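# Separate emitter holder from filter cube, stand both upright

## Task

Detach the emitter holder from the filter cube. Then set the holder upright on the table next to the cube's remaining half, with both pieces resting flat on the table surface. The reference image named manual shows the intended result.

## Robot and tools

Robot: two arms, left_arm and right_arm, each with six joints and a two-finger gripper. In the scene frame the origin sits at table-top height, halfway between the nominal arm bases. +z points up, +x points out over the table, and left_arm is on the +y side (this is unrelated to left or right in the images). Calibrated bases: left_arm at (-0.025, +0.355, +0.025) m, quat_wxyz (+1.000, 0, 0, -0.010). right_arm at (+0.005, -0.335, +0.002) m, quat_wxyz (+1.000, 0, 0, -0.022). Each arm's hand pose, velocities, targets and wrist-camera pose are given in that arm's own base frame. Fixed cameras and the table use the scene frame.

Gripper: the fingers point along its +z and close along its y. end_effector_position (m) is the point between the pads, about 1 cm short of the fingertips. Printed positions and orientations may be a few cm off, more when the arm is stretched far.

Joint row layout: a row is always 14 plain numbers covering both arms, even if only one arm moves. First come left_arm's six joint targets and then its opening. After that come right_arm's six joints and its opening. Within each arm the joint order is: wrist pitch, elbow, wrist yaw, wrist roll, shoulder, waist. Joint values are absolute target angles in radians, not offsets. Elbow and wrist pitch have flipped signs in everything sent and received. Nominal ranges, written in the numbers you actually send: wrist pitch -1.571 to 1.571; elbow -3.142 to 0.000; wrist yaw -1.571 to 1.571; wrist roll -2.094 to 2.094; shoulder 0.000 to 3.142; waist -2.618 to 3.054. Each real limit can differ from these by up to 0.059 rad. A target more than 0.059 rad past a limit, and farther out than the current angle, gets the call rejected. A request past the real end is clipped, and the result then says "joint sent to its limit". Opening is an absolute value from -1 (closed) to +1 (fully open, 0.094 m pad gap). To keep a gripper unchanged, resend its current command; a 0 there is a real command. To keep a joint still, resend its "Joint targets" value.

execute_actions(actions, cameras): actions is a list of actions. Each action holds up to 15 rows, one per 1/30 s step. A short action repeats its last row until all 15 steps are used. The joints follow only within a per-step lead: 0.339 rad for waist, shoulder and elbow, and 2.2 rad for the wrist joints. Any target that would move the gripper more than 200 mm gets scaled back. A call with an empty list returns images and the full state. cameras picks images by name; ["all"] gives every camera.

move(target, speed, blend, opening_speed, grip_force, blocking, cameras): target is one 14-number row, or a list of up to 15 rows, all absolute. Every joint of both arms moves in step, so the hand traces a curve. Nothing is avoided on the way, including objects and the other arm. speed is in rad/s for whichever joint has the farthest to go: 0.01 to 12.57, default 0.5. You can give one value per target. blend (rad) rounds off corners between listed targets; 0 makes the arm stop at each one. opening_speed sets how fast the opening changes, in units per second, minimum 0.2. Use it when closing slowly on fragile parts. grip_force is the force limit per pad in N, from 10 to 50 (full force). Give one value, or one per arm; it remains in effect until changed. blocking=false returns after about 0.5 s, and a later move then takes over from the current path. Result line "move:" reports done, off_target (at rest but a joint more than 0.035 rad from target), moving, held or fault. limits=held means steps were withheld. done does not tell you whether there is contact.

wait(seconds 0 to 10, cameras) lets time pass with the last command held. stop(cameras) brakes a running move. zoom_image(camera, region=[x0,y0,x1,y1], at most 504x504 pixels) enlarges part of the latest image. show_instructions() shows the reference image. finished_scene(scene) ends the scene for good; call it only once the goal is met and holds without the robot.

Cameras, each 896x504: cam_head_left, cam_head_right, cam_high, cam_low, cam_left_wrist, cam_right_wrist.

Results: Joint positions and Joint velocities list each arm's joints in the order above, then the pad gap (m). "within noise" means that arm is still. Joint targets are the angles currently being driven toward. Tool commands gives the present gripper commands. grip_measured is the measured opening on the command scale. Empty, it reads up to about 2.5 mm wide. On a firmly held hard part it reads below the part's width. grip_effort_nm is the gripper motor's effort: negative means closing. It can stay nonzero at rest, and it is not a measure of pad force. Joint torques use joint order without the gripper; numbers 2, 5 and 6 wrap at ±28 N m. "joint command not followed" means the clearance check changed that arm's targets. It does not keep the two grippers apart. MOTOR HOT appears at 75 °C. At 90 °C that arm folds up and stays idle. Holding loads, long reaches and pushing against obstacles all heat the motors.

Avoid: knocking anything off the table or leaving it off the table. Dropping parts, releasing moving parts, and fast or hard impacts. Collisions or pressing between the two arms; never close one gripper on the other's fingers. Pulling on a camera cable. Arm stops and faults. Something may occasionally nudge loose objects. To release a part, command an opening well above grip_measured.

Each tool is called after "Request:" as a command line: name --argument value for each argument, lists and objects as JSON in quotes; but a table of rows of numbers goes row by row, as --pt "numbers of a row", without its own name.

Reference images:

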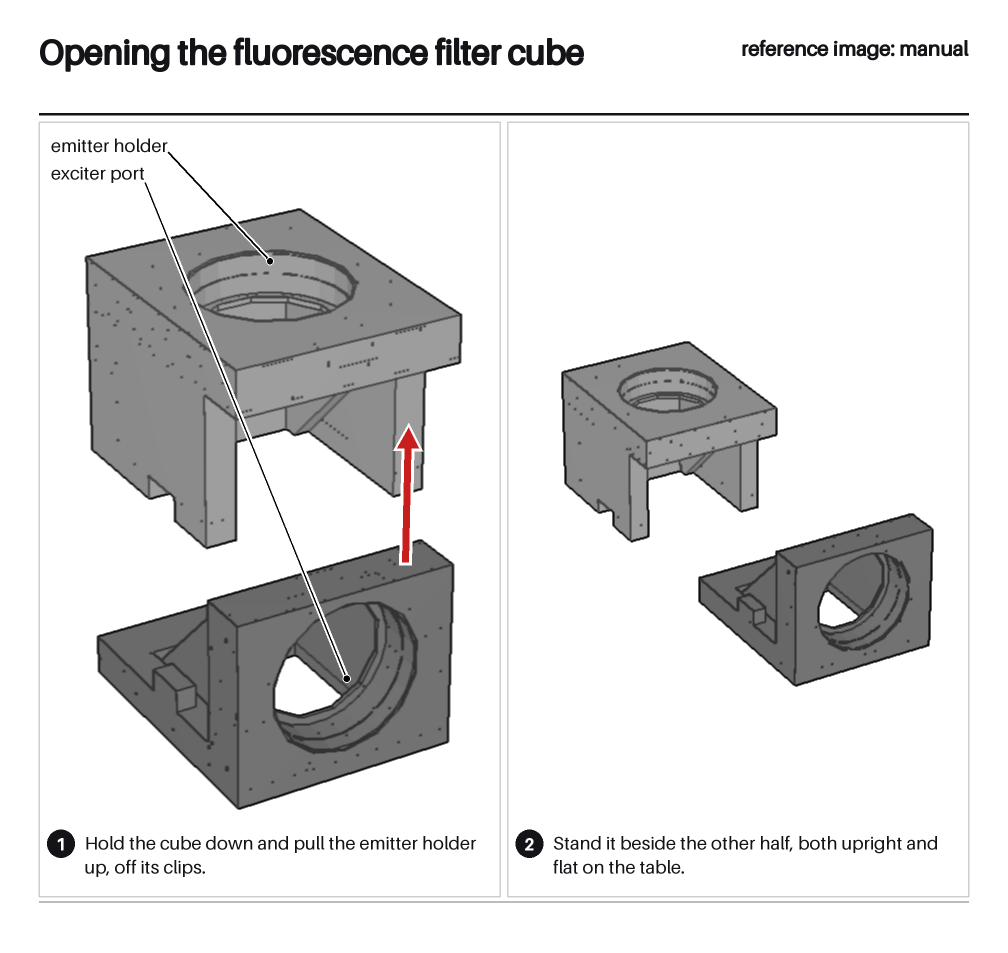

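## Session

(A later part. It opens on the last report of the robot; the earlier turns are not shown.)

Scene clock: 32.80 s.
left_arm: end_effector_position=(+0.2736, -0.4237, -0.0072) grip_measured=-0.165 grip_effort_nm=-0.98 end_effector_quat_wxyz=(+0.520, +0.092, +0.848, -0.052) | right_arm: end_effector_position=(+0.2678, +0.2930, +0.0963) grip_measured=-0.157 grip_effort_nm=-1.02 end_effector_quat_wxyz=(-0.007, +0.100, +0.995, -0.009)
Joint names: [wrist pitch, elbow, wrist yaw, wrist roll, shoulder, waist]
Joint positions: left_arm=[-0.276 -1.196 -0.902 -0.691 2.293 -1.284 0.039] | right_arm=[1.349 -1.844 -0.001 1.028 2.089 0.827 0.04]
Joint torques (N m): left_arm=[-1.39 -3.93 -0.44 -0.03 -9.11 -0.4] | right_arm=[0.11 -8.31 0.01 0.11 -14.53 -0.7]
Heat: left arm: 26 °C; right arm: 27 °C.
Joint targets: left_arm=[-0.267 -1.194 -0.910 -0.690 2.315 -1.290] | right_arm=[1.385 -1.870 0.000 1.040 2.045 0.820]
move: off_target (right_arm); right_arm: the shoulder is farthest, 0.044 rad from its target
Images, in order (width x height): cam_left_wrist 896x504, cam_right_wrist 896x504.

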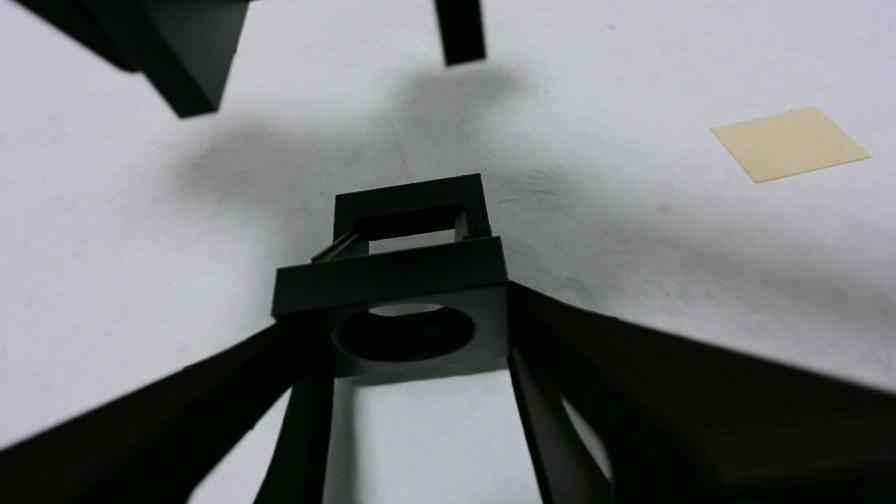

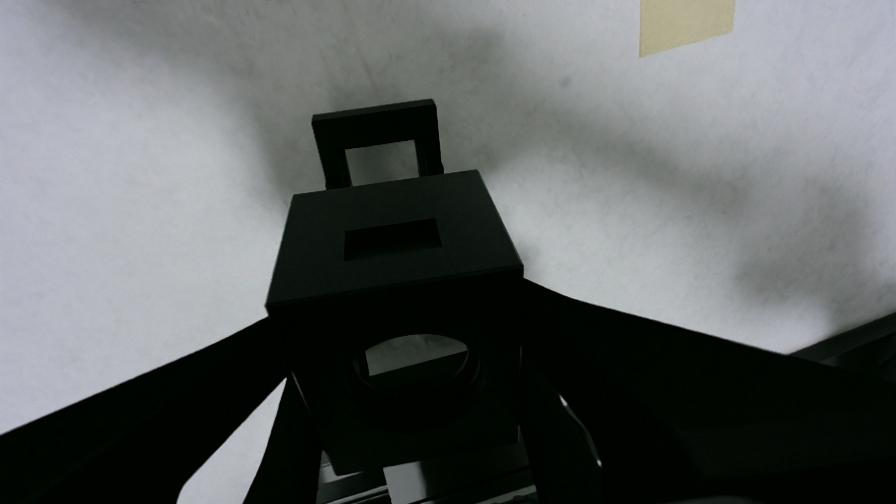

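Request:
move --pt "-0.267 -1.194 -0.91 -0.69 2.315 -1.290 -0.3 1.48 -1.965 0 1.04 2.06 0.820 -0.3" --pt "-0.267 -1.194 -0.91 -0.69 2.315 -1.290 -0.3 1.485 -2.135 0 1.04 2.235 0.60 -0.3" --pt "-0.267 -1.194 -0.91 -0.69 2.315 -1.290 -0.3 1.176 -1.813 0 1.04 2.24 0.60 -0.3" --speed '[0.25,0.35,0.25]' --blend '[0.03,0.02,0]' --cameras '["cam_low","cam_left_wrist","cam_right_wrist"]'

Request:
zoom_image --camera "cam_low" --region '[400, 240, 500, 300]'

Scene clock: 36.90 s.
left_arm: end_effector_position=(+0.2736, -0.4237, -0.0072) grip_measured=-0.165 grip_effort_nm=-0.98 end_effector_quat_wxyz=(+0.520, +0.092, +0.848, -0.052) | right_arm: end_effector_position=(+0.3538, +0.2438, +0.0356) grip_measured=-0.157 grip_effort_nm=-1.02 end_effector_quat_wxyz=(-0.002, +0.213, +0.977, +0.002)
Joint names: [wrist pitch, elbow, wrist yaw, wrist roll, shoulder, waist]
Joint positions: left_arm=[-0.276 -1.196 -0.902 -0.691 2.293 -1.284 0.039] | right_arm=[1.164 -1.82 -0.007 1.028 2.227 0.598 0.04]
Joint torques (N m): left_arm=[-1.39 -3.9 -0.43 -0.03 -9.16 -0.44] | right_arm=[-0.14 -5.07 0.06 0.11 -10.73 0.12]
Heat: left arm: 26 °C; right arm: 27 °C.
Joint targets: left_arm=[-0.267 -1.194 -0.910 -0.690 2.315 -1.290] | right_arm=[1.176 -1.813 0.000 1.040 2.240 0.600]
move: done
Images, in order (width x height): cam_low 896x504, cam_left_wrist 896x504, cam_right_wrist 896x504.

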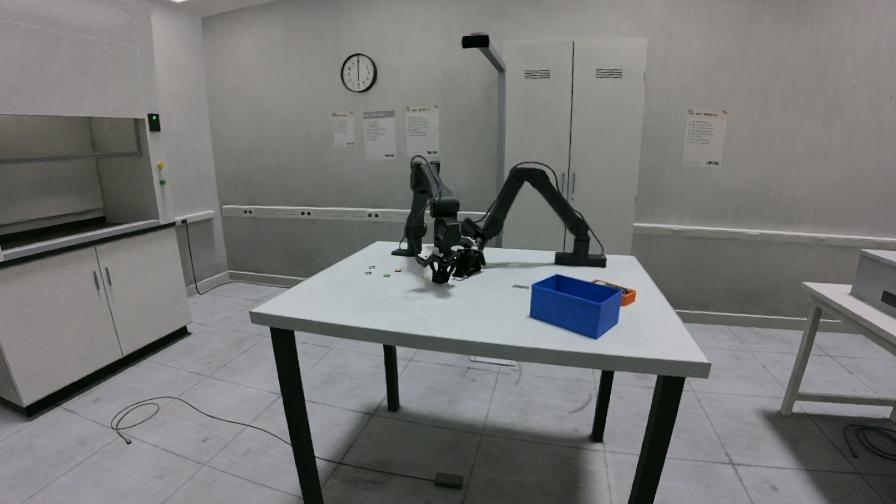

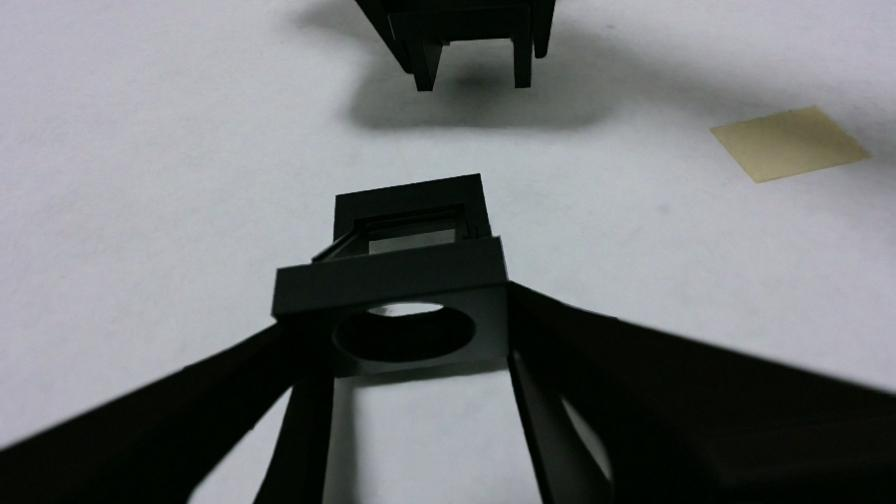

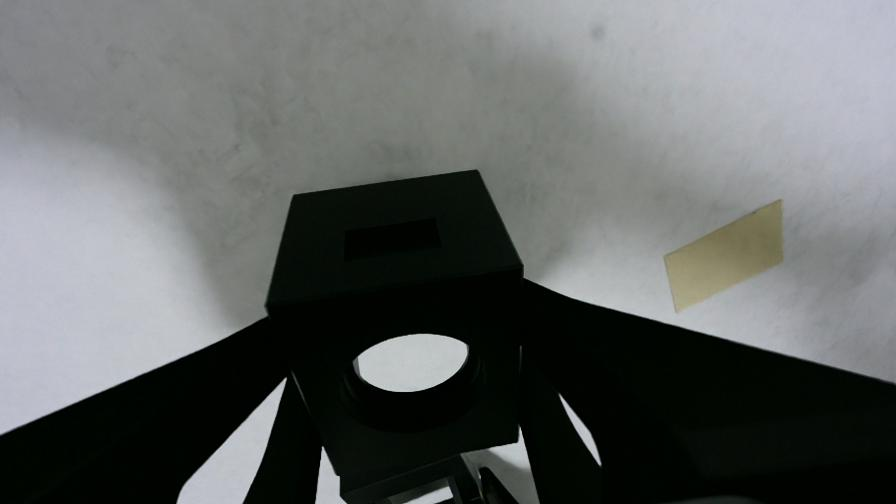

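Scaled by 5.040 from the camera's 896x504 image, which has a finer 1280x720 frame.

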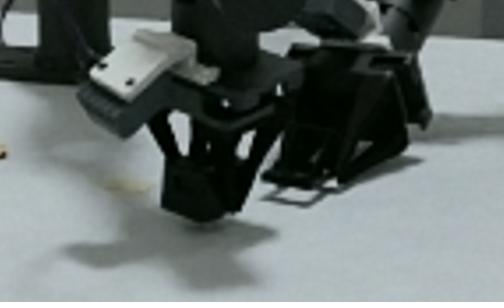

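Request:
move --target '[-0.28,-1.194,-0.91,-0.69,2.332,-1.290,-0.3,1.153,-1.79,0,1.04,2.24,0.60,-0.3]' --speed 0.05 --cameras '["cam_low","cam_left_wrist"]'

Request:
zoom_image --camera "cam_low" --region '[400, 240, 500, 300]'

Scene clock: 38.43 s.
left_arm: end_effector_position=(+0.2734, -0.4227, -0.0104) grip_measured=-0.165 grip_effort_nm=-0.98 end_effector_quat_wxyz=(+0.519, +0.094, +0.848, -0.049) | right_arm: end_effector_position=(+0.3533, +0.2434, +0.0302) grip_measured=-0.157 grip_effort_nm=-1.02 end_effector_quat_wxyz=(-0.002, +0.213, +0.977, +0.003)
Joint names: [wrist pitch, elbow, wrist yaw, wrist roll, shoulder, waist]
Joint positions: left_arm=[-0.277 -1.196 -0.903 -0.691 2.3 -1.284 0.039] | right_arm=[1.141 -1.799 -0.007 1.028 2.227 0.598 0.04]
Joint torques (N m): left_arm=[-1.52 -3.9 -0.42 -0.02 -8.42 -0.46] | right_arm=[-0.13 -4.89 0.06 0.1 -10.66 0.1]
Heat: left arm: 26 °C; right arm: 27 °C.
Joint targets: left_arm=[-0.280 -1.194 -0.910 -0.690 2.332 -1.290] | right_arm=[1.153 -1.790 0.000 1.040 2.240 0.600]
move: done
Images, in order (width x height): cam_low 896x504, cam_left_wrist 896x504.

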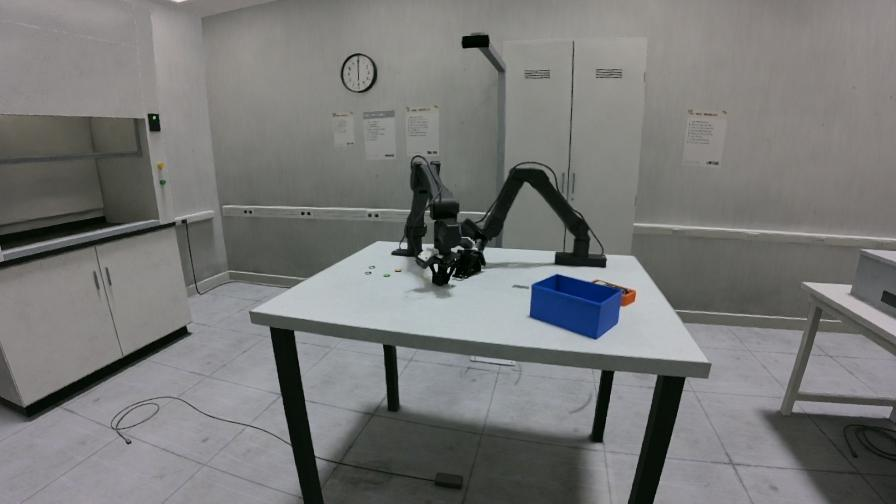

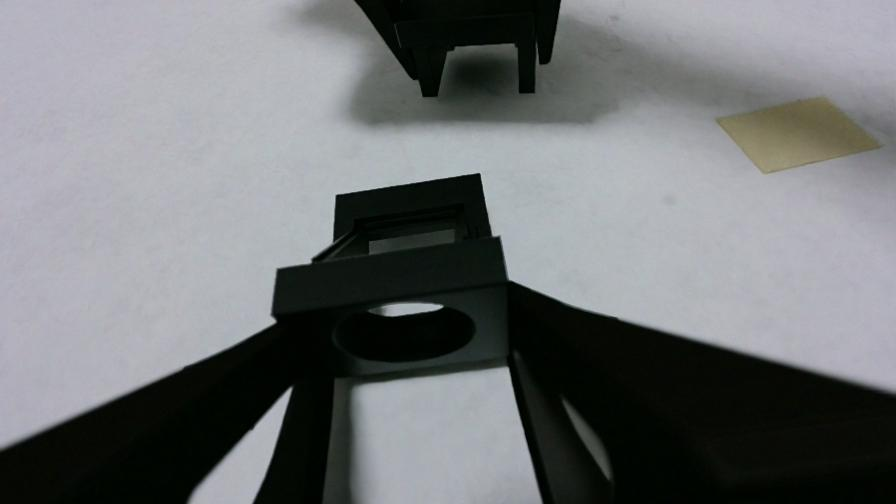

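Scaled by 5.040 from the camera's 896x504 image, which has a finer 1280x720 frame.

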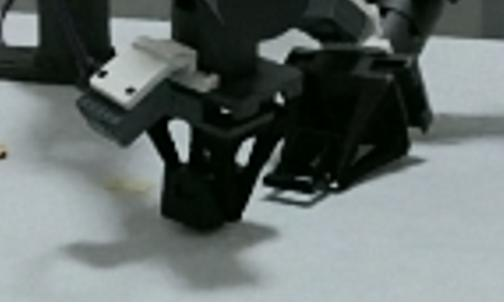

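Request:
move --target '[-0.289,-1.194,-0.91,-0.69,2.345,-1.290,-0.3,1.135,-1.772,0,1.04,2.24,0.60,-0.3]' --speed 0.05 --cameras '["cam_low","cam_left_wrist"]'

Request:
zoom_image --camera "cam_low" --region '[400, 240, 500, 300]'

Scene clock: 40.33 s.
left_arm: end_effector_position=(+0.2745, -0.4224, -0.0109) grip_measured=-0.165 grip_effort_nm=-0.98 end_effector_quat_wxyz=(+0.524, +0.090, +0.846, -0.048) | right_arm: end_effector_position=(+0.3525, +0.2429, +0.0258) grip_measured=-0.157 grip_effort_nm=-1.02 end_effector_quat_wxyz=(-0.002, +0.213, +0.977, +0.003)
Joint names: [wrist pitch, elbow, wrist yaw, wrist roll, shoulder, waist]
Joint positions: left_arm=[-0.291 -1.196 -0.914 -0.691 2.308 -1.284 0.039] | right_arm=[1.124 -1.781 -0.007 1.028 2.227 0.598 0.04]
Joint torques (N m): left_arm=[-1.46 -3.9 -0.33 -0.02 -8.13 -0.44] | right_arm=[-0.14 -4.85 0.06 0.11 -10.73 0.12]
Heat: left arm: 26 °C; right arm: 27 °C.
Joint targets: left_arm=[-0.289 -1.194 -0.910 -0.690 2.345 -1.290] | right_arm=[1.135 -1.772 0.000 1.040 2.240 0.600]
move: off_target (left_arm); left_arm: the shoulder is farthest, 0.037 rad from its target
Images, in order (width x height): cam_low 896x504, cam_left_wrist 896x504.

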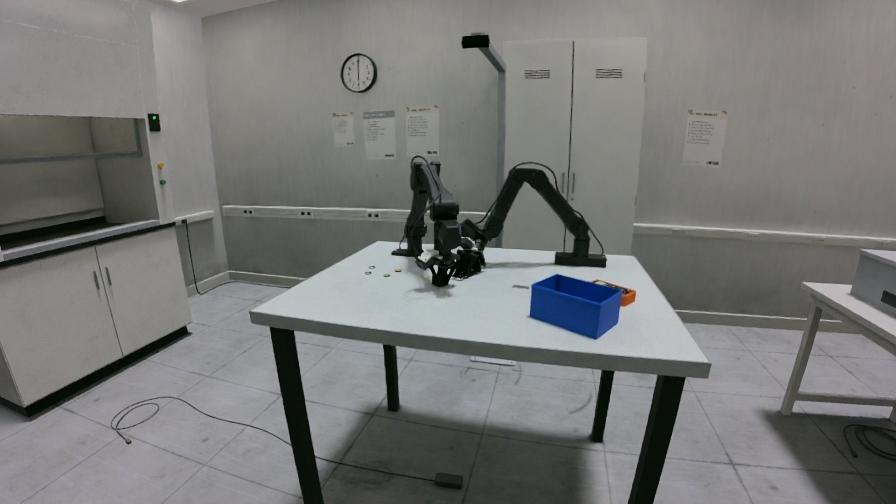

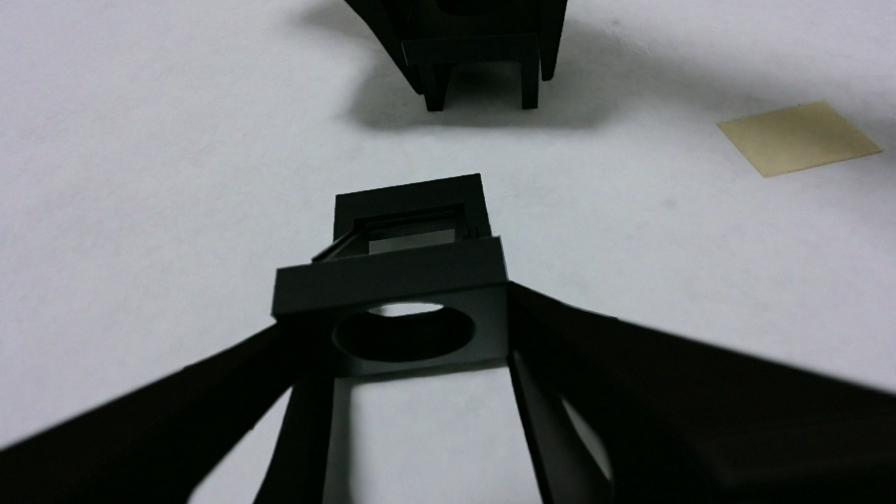

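Scaled by 5.040 from the camera's 896x504 image, which has a finer 1280x720 frame.

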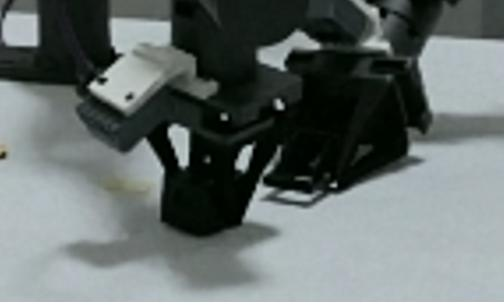

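Request:
move --target '[-0.297,-1.194,-0.91,-0.69,2.358,-1.290,-0.3,1.118,-1.755,0,1.04,2.24,0.60,-0.3]' --speed 0.05

Request:
zoom_image --camera "cam_low" --region '[400, 240, 500, 300]'

Scene clock: 41.60 s.
left_arm: end_effector_position=(+0.2757, -0.4221, -0.0113) grip_measured=-0.165 grip_effort_nm=-0.98 end_effector_quat_wxyz=(+0.529, +0.085, +0.843, -0.049) | right_arm: end_effector_position=(+0.3523, +0.2438, +0.0247) grip_measured=-0.157 grip_effort_nm=-1.02 end_effector_quat_wxyz=(-0.003, +0.213, +0.977, +0.005)
Joint names: [wrist pitch, elbow, wrist yaw, wrist roll, shoulder, waist]
Joint positions: left_arm=[-0.308 -1.196 -0.925 -0.691 2.316 -1.284 0.039] | right_arm=[1.117 -1.776 -0.011 1.028 2.227 0.598 0.04]
Joint torques (N m): left_arm=[-1.37 -3.92 -0.21 -0.03 -7.75 -0.46] | right_arm=[-0.27 -3.74 0.14 0.09 -10.65 0.06]
Heat: left arm: 26 °C; right arm: 27 °C.
Joint targets: left_arm=[-0.297 -1.194 -0.910 -0.690 2.358 -1.290] | right_arm=[1.118 -1.755 0.000 1.040 2.240 0.600]
move: off_target (left_arm); left_arm: the shoulder is farthest, 0.042 rad from its target

Scaled by 5.040 from the camera's 896x504 image, which has a finer 1280x720 frame.
This view is cut from an older image: the scene may have changed since it was taken.

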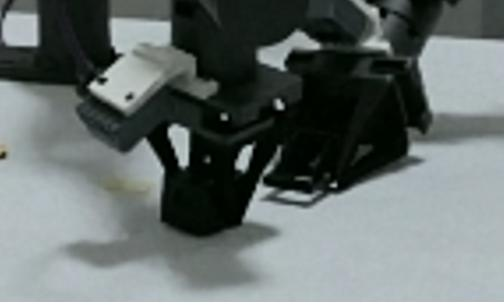

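Request:
move --pt "-0.30 -1.196 -0.92 -0.691 2.352 -1.286 0.05 1.118 -1.758 0 1.04 2.24 0.60 -0.3" --speed 0.05 --opening_speed 0.3 --cameras '["cam_low","cam_left_wrist","cam_right_wrist"]'

Request:
zoom_image --camera "cam_low" --region '[400, 240, 500, 300]'

Scene clock: 43.33 s.
left_arm: end_effector_position=(+0.2759, -0.4219, -0.0110) grip_measured=+0.048 grip_effort_nm=0.14 end_effector_quat_wxyz=(+0.529, +0.084, +0.843, -0.048) | right_arm: end_effector_position=(+0.3523, +0.2438, +0.0247) grip_measured=-0.157 grip_effort_nm=-1.02 end_effector_quat_wxyz=(-0.003, +0.213, +0.977, +0.005)
Joint names: [wrist pitch, elbow, wrist yaw, wrist roll, shoulder, waist]
Joint positions: left_arm=[-0.309 -1.196 -0.927 -0.691 2.316 -1.284 0.049] | right_arm=[1.117 -1.776 -0.011 1.028 2.227 0.598 0.04]
Joint torques (N m): left_arm=[-1.37 -4.03 -0.28 -0.04 -8.16 -0.09] | right_arm=[-0.26 -4.04 0.1 0.1 -10.69 0.1]
Heat: left arm: 26 °C; right arm: 27 °C.
Joint targets: left_arm=[-0.300 -1.196 -0.920 -0.691 2.352 -1.286] | right_arm=[1.118 -1.758 0.000 1.040 2.240 0.600]
move: off_target (left_arm); left_arm: the shoulder is farthest, 0.036 rad from its target
Images, in order (width x height): cam_low 896x504, cam_left_wrist 896x504, cam_right_wrist 896x504.

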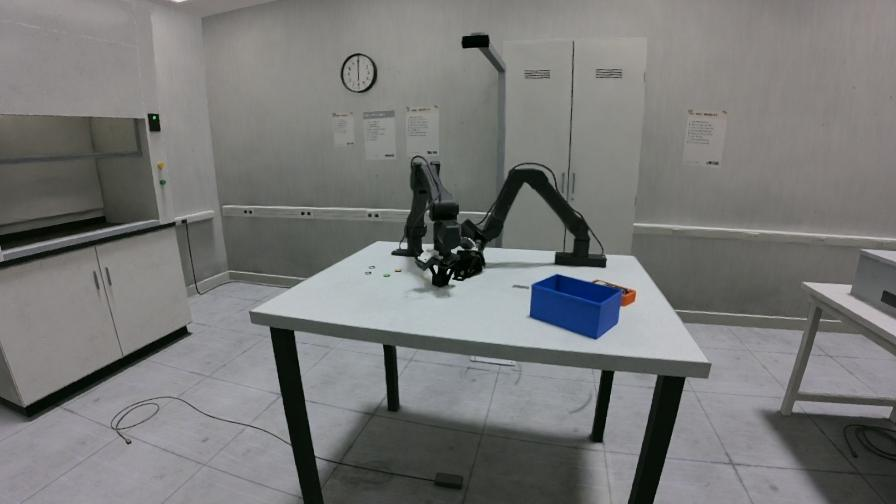

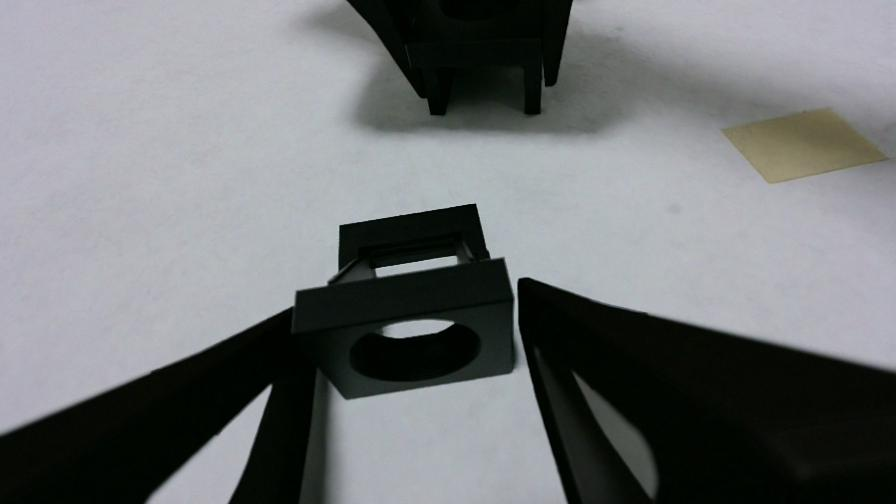

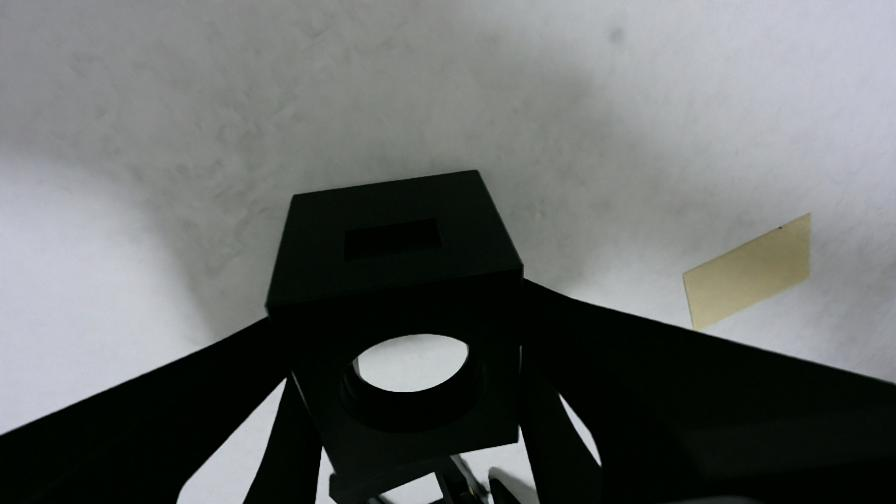

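Scaled by 5.040 from the camera's 896x504 image, which has a finer 1280x720 frame.

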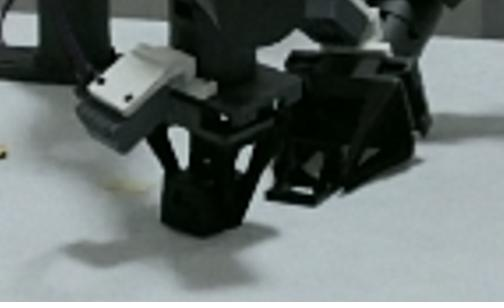

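Request:
move --pt "-0.30 -1.196 -0.92 -0.691 2.352 -1.286 0.5 1.108 -1.75 0 1.04 2.24 0.60 -0.3" --pt "-0.30 -1.15 -0.92 -0.70 2.26 -1.32 0.5 1.108 -1.75 0 1.04 2.24 0.60 -0.3" --pt "-0.30 -1.087 -0.952 -0.733 2.212 -1.350 0.5 1.108 -1.75 0 1.04 2.24 0.60 -0.3" --speed '[0.05,0.1,0.2]' --opening_speed 0.5 --blend '[0,0.03,0]' --cameras '["cam_low","cam_left_wrist"]'

Request:
zoom_image --camera "cam_low" --region '[400, 240, 500, 300]'

Request:
zoom_image --camera "cam_left_wrist" --region '[260, 0, 660, 230]'

Scene clock: 46.90 s.
left_arm: end_effector_position=(+0.2449, -0.4137, -0.0092) grip_measured=+0.498 grip_effort_nm=0.13 end_effector_quat_wxyz=(+0.525, +0.103, +0.843, -0.057) | right_arm: end_effector_position=(+0.3519, +0.2443, +0.0243) grip_measured=-0.157 grip_effort_nm=-1.02 end_effector_quat_wxyz=(-0.004, +0.213, +0.977, +0.007)
Joint names: [wrist pitch, elbow, wrist yaw, wrist roll, shoulder, waist]
Joint positions: left_arm=[-0.315 -1.097 -0.936 -0.721 2.255 -1.345 0.07] | right_arm=[1.115 -1.775 -0.015 1.028 2.227 0.598 0.04]
Joint torques (N m): left_arm=[-1.29 -3.12 -0.5 -0.17 -13.29 -0.35] | right_arm=[-0.34 -3.4 0.17 0.1 -10.63 0.16]
Heat: left arm: 26 °C; right arm: 27 °C.
Joint targets: left_arm=[-0.300 -1.087 -0.952 -0.733 2.212 -1.350] | right_arm=[1.108 -1.750 0.000 1.040 2.240 0.600]
move: off_target (left_arm); left_arm: the shoulder is farthest, 0.043 rad from its target
Images, in order (width x height): cam_low 896x504, cam_left_wrist 896x504.

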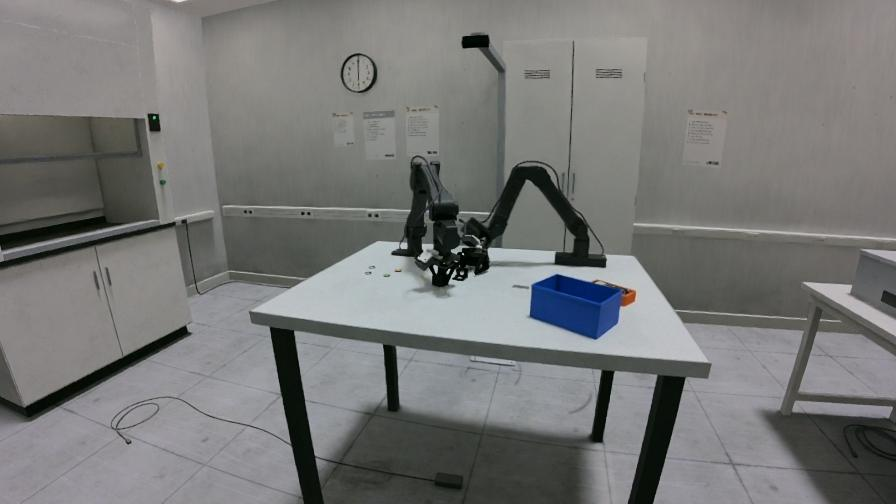

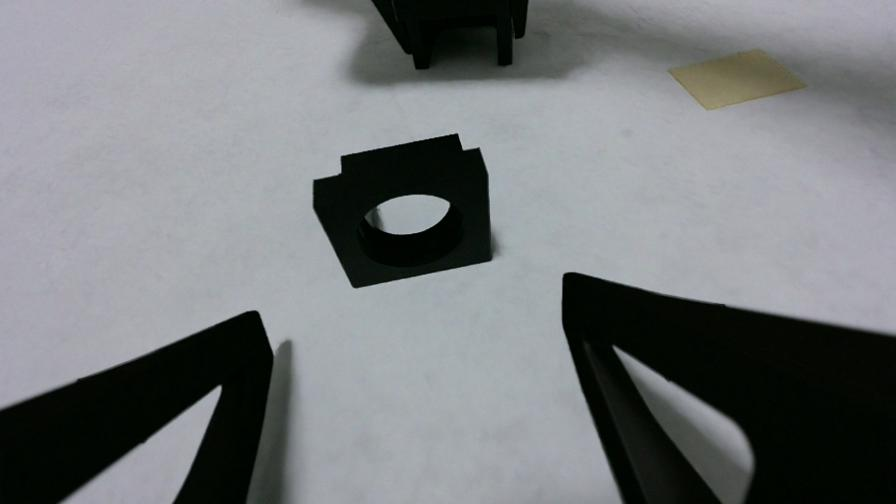

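Scaled by 5.040 from the camera's 896x504 image, which has a finer 1280x720 frame.

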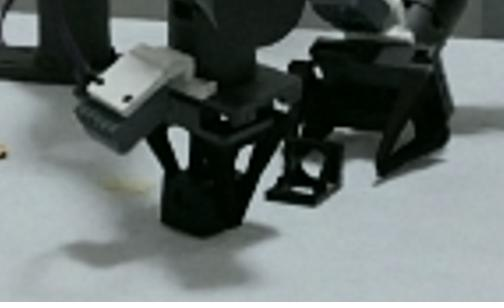

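Scaled by 1.260 from the camera's 896x504 image, which has a finer 1280x720 frame.

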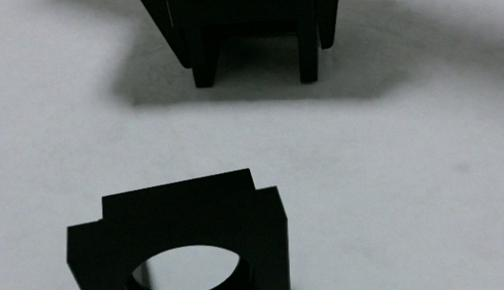

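Request:
move --pt "-0.15 -0.95 -0.985 -0.80 2.05 -1.402 0.5 1.108 -1.757 0 1.04 2.24 0.60 -0.3" --pt "-0.02 -0.903 -1.028 -0.923 1.917 -1.485 0.5 1.108 -1.757 0 1.04 2.24 0.60 0.1" --speed '[0.3,0.4]' --opening_speed 0.3 --blend '[0.05,0]' --cameras '["cam_low","cam_right_wrist","cam_left_wrist"]'

Request:
zoom_image --camera "cam_low" --region '[400, 240, 500, 300]'

Scene clock: 50.63 s.
left_arm: end_effector_position=(+0.1865, -0.3702, +0.0464) grip_measured=+0.498 grip_effort_nm=0.13 end_effector_quat_wxyz=(+0.523, +0.105, +0.844, -0.064) | right_arm: end_effector_position=(+0.3536, +0.2454, +0.0226) grip_measured=+0.097 grip_effort_nm=0.15 end_effector_quat_wxyz=(-0.001, +0.214, +0.977, +0.010)
Joint names: [wrist pitch, elbow, wrist yaw, wrist roll, shoulder, waist]
Joint positions: left_arm=[-0.036 -0.916 -1.009 -0.911 1.944 -1.484 0.07] | right_arm=[1.098 -1.768 -0.014 1.029 2.227 0.598 0.052]
Joint torques (N m): left_arm=[-1.11 -3.21 -0.62 -0.17 -10.04 -0.02] | right_arm=[-0.19 -4.74 0.14 0.1 -10.74 0.06]
Heat: left arm: 26 °C; right arm: 27 °C.
Joint targets: left_arm=[-0.020 -0.903 -1.028 -0.923 1.917 -1.485] | right_arm=[1.108 -1.757 0.000 1.040 2.240 0.600]
move: done
Images, in order (width x height): cam_low 896x504, cam_left_wrist 896x504, cam_right_wrist 896x504.

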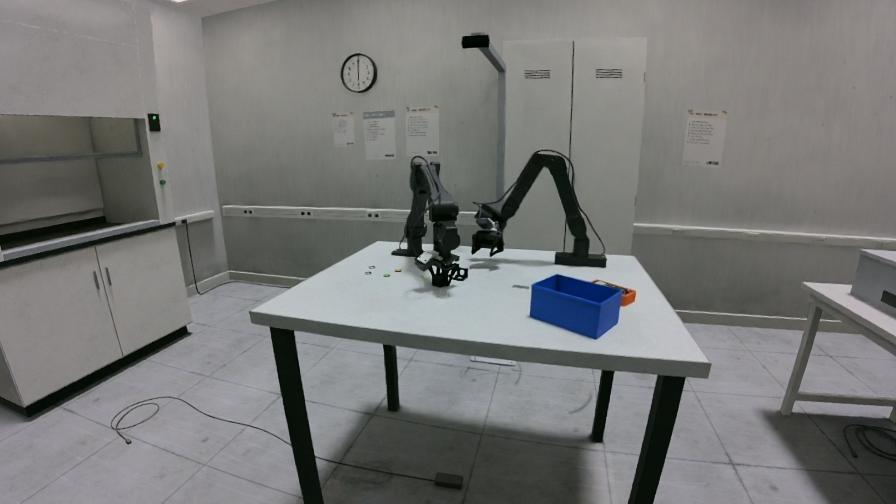

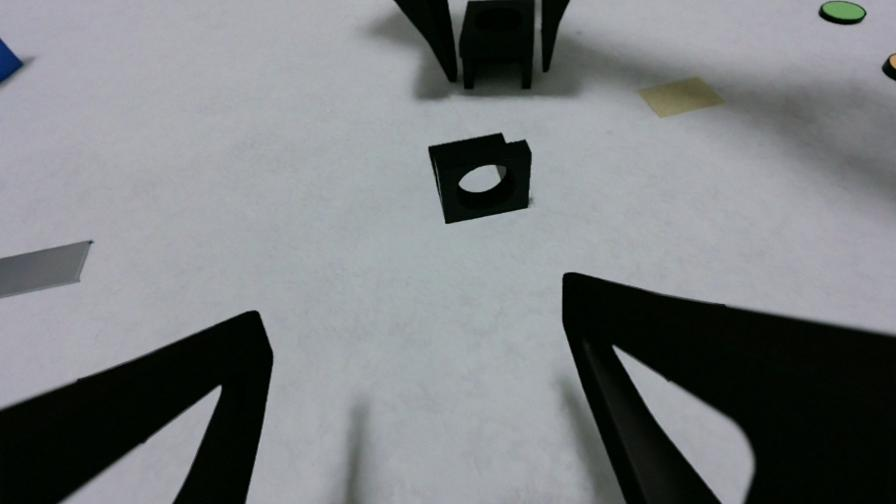

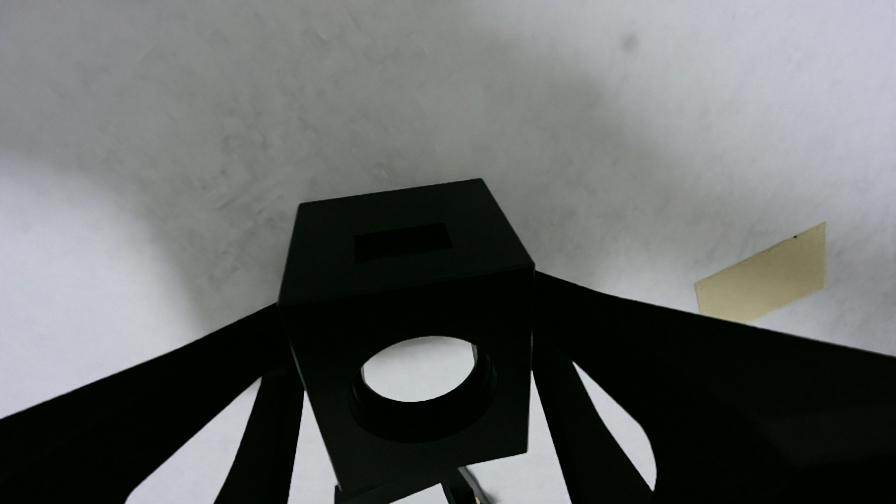

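Scaled by 5.040 from the camera's 896x504 image, which has a finer 1280x720 frame.

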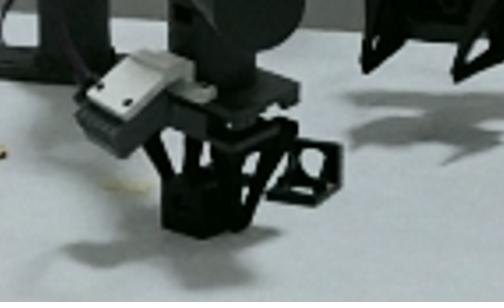

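Released; open wider and rise.

Request:
move --pt "-0.036 -0.91 -1.015 -0.915 1.93 -1.485 0.5 1.105 -1.757 0 1.04 2.24 0.60 0.65" --pt "-0.036 -0.91 -1.015 -0.915 1.93 -1.485 0.5 1.25 -1.89 0 1.04 2.24 0.60 0.65" --pt "-0.036 -0.91 -1.015 -0.915 1.93 -1.485 0.5 1.485 -2.135 0 1.04 2.235 0.60 0.65" --speed '[0.05,0.15,0.3]' --opening_speed 0.6 --blend '[0,0.05,0]' --cameras '["cam_low","cam_right_wrist","cam_left_wrist"]'

Request:
zoom_image --camera "cam_low" --region '[400, 240, 500, 300]'

Request:
zoom_image --camera "cam_left_wrist" --region '[360, 0, 660, 230]'

Scene clock: 54.87 s.
left_arm: end_effector_position=(+0.1864, -0.3703, +0.0462) grip_measured=+0.498 grip_effort_nm=0.13 end_effector_quat_wxyz=(+0.522, +0.105, +0.844, -0.064) | right_arm: end_effector_position=(+0.3553, +0.2465, +0.1093) grip_measured=+0.647 grip_effort_nm=0.15 end_effector_quat_wxyz=(-0.003, +0.214, +0.977, +0.007)
Joint names: [wrist pitch, elbow, wrist yaw, wrist roll, shoulder, waist]
Joint positions: left_arm=[-0.036 -0.916 -1.008 -0.911 1.944 -1.484 0.07] | right_arm=[1.452 -2.114 -0.014 1.029 2.227 0.598 0.077]
Joint torques (N m): left_arm=[-1.28 -3.71 -0.51 -0.05 -9.05 -0.03] | right_arm=[0.04 -7.92 0.15 0.1 -11.19 0.13]
Heat: left arm: 26 °C; right arm: 27 °C.
Joint targets: left_arm=[-0.036 -0.910 -1.015 -0.915 1.930 -1.485] | right_arm=[1.485 -2.135 0.000 1.040 2.235 0.600]
move: done
Images, in order (width x height): cam_low 896x504, cam_left_wrist 896x504, cam_right_wrist 896x504.

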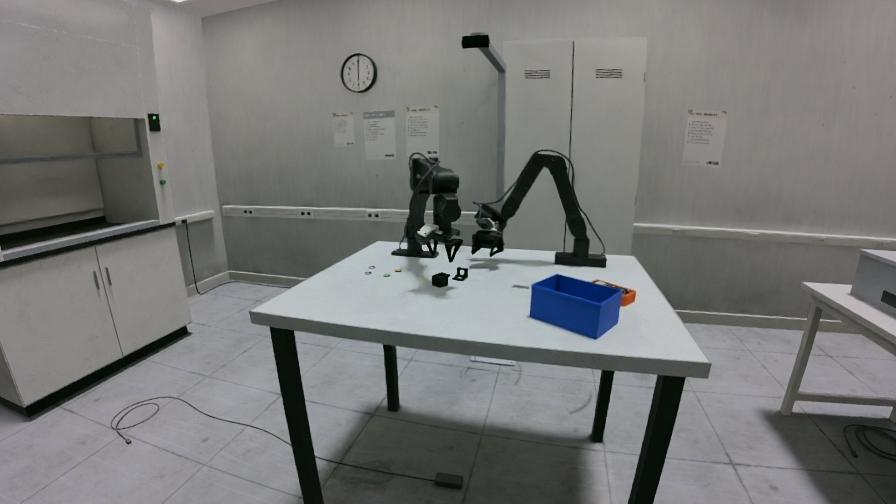

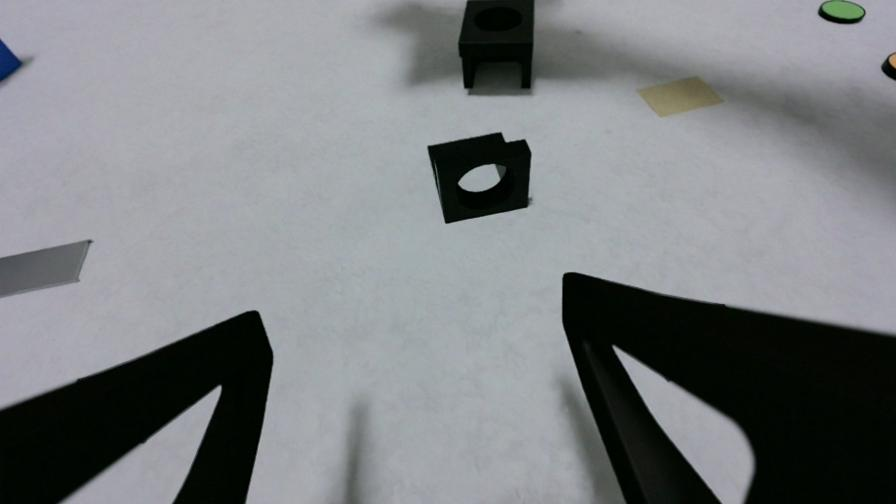

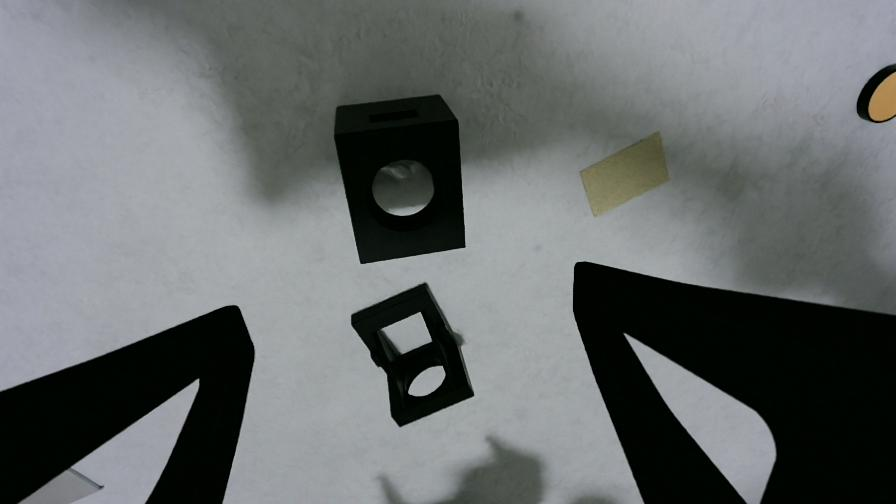

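Scaled by 5.040 from the camera's 896x504 image, which has a finer 1280x720 frame.

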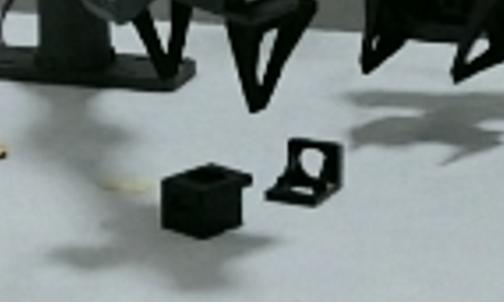

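Scaled by 1.680 from the camera's 896x504 image, which has a finer 1280x720 frame.

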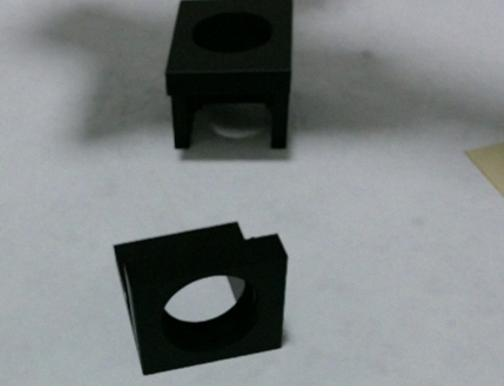

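Both upright and flat.

Request:
finished_scene --scene 2

The scene is finished: the task was done.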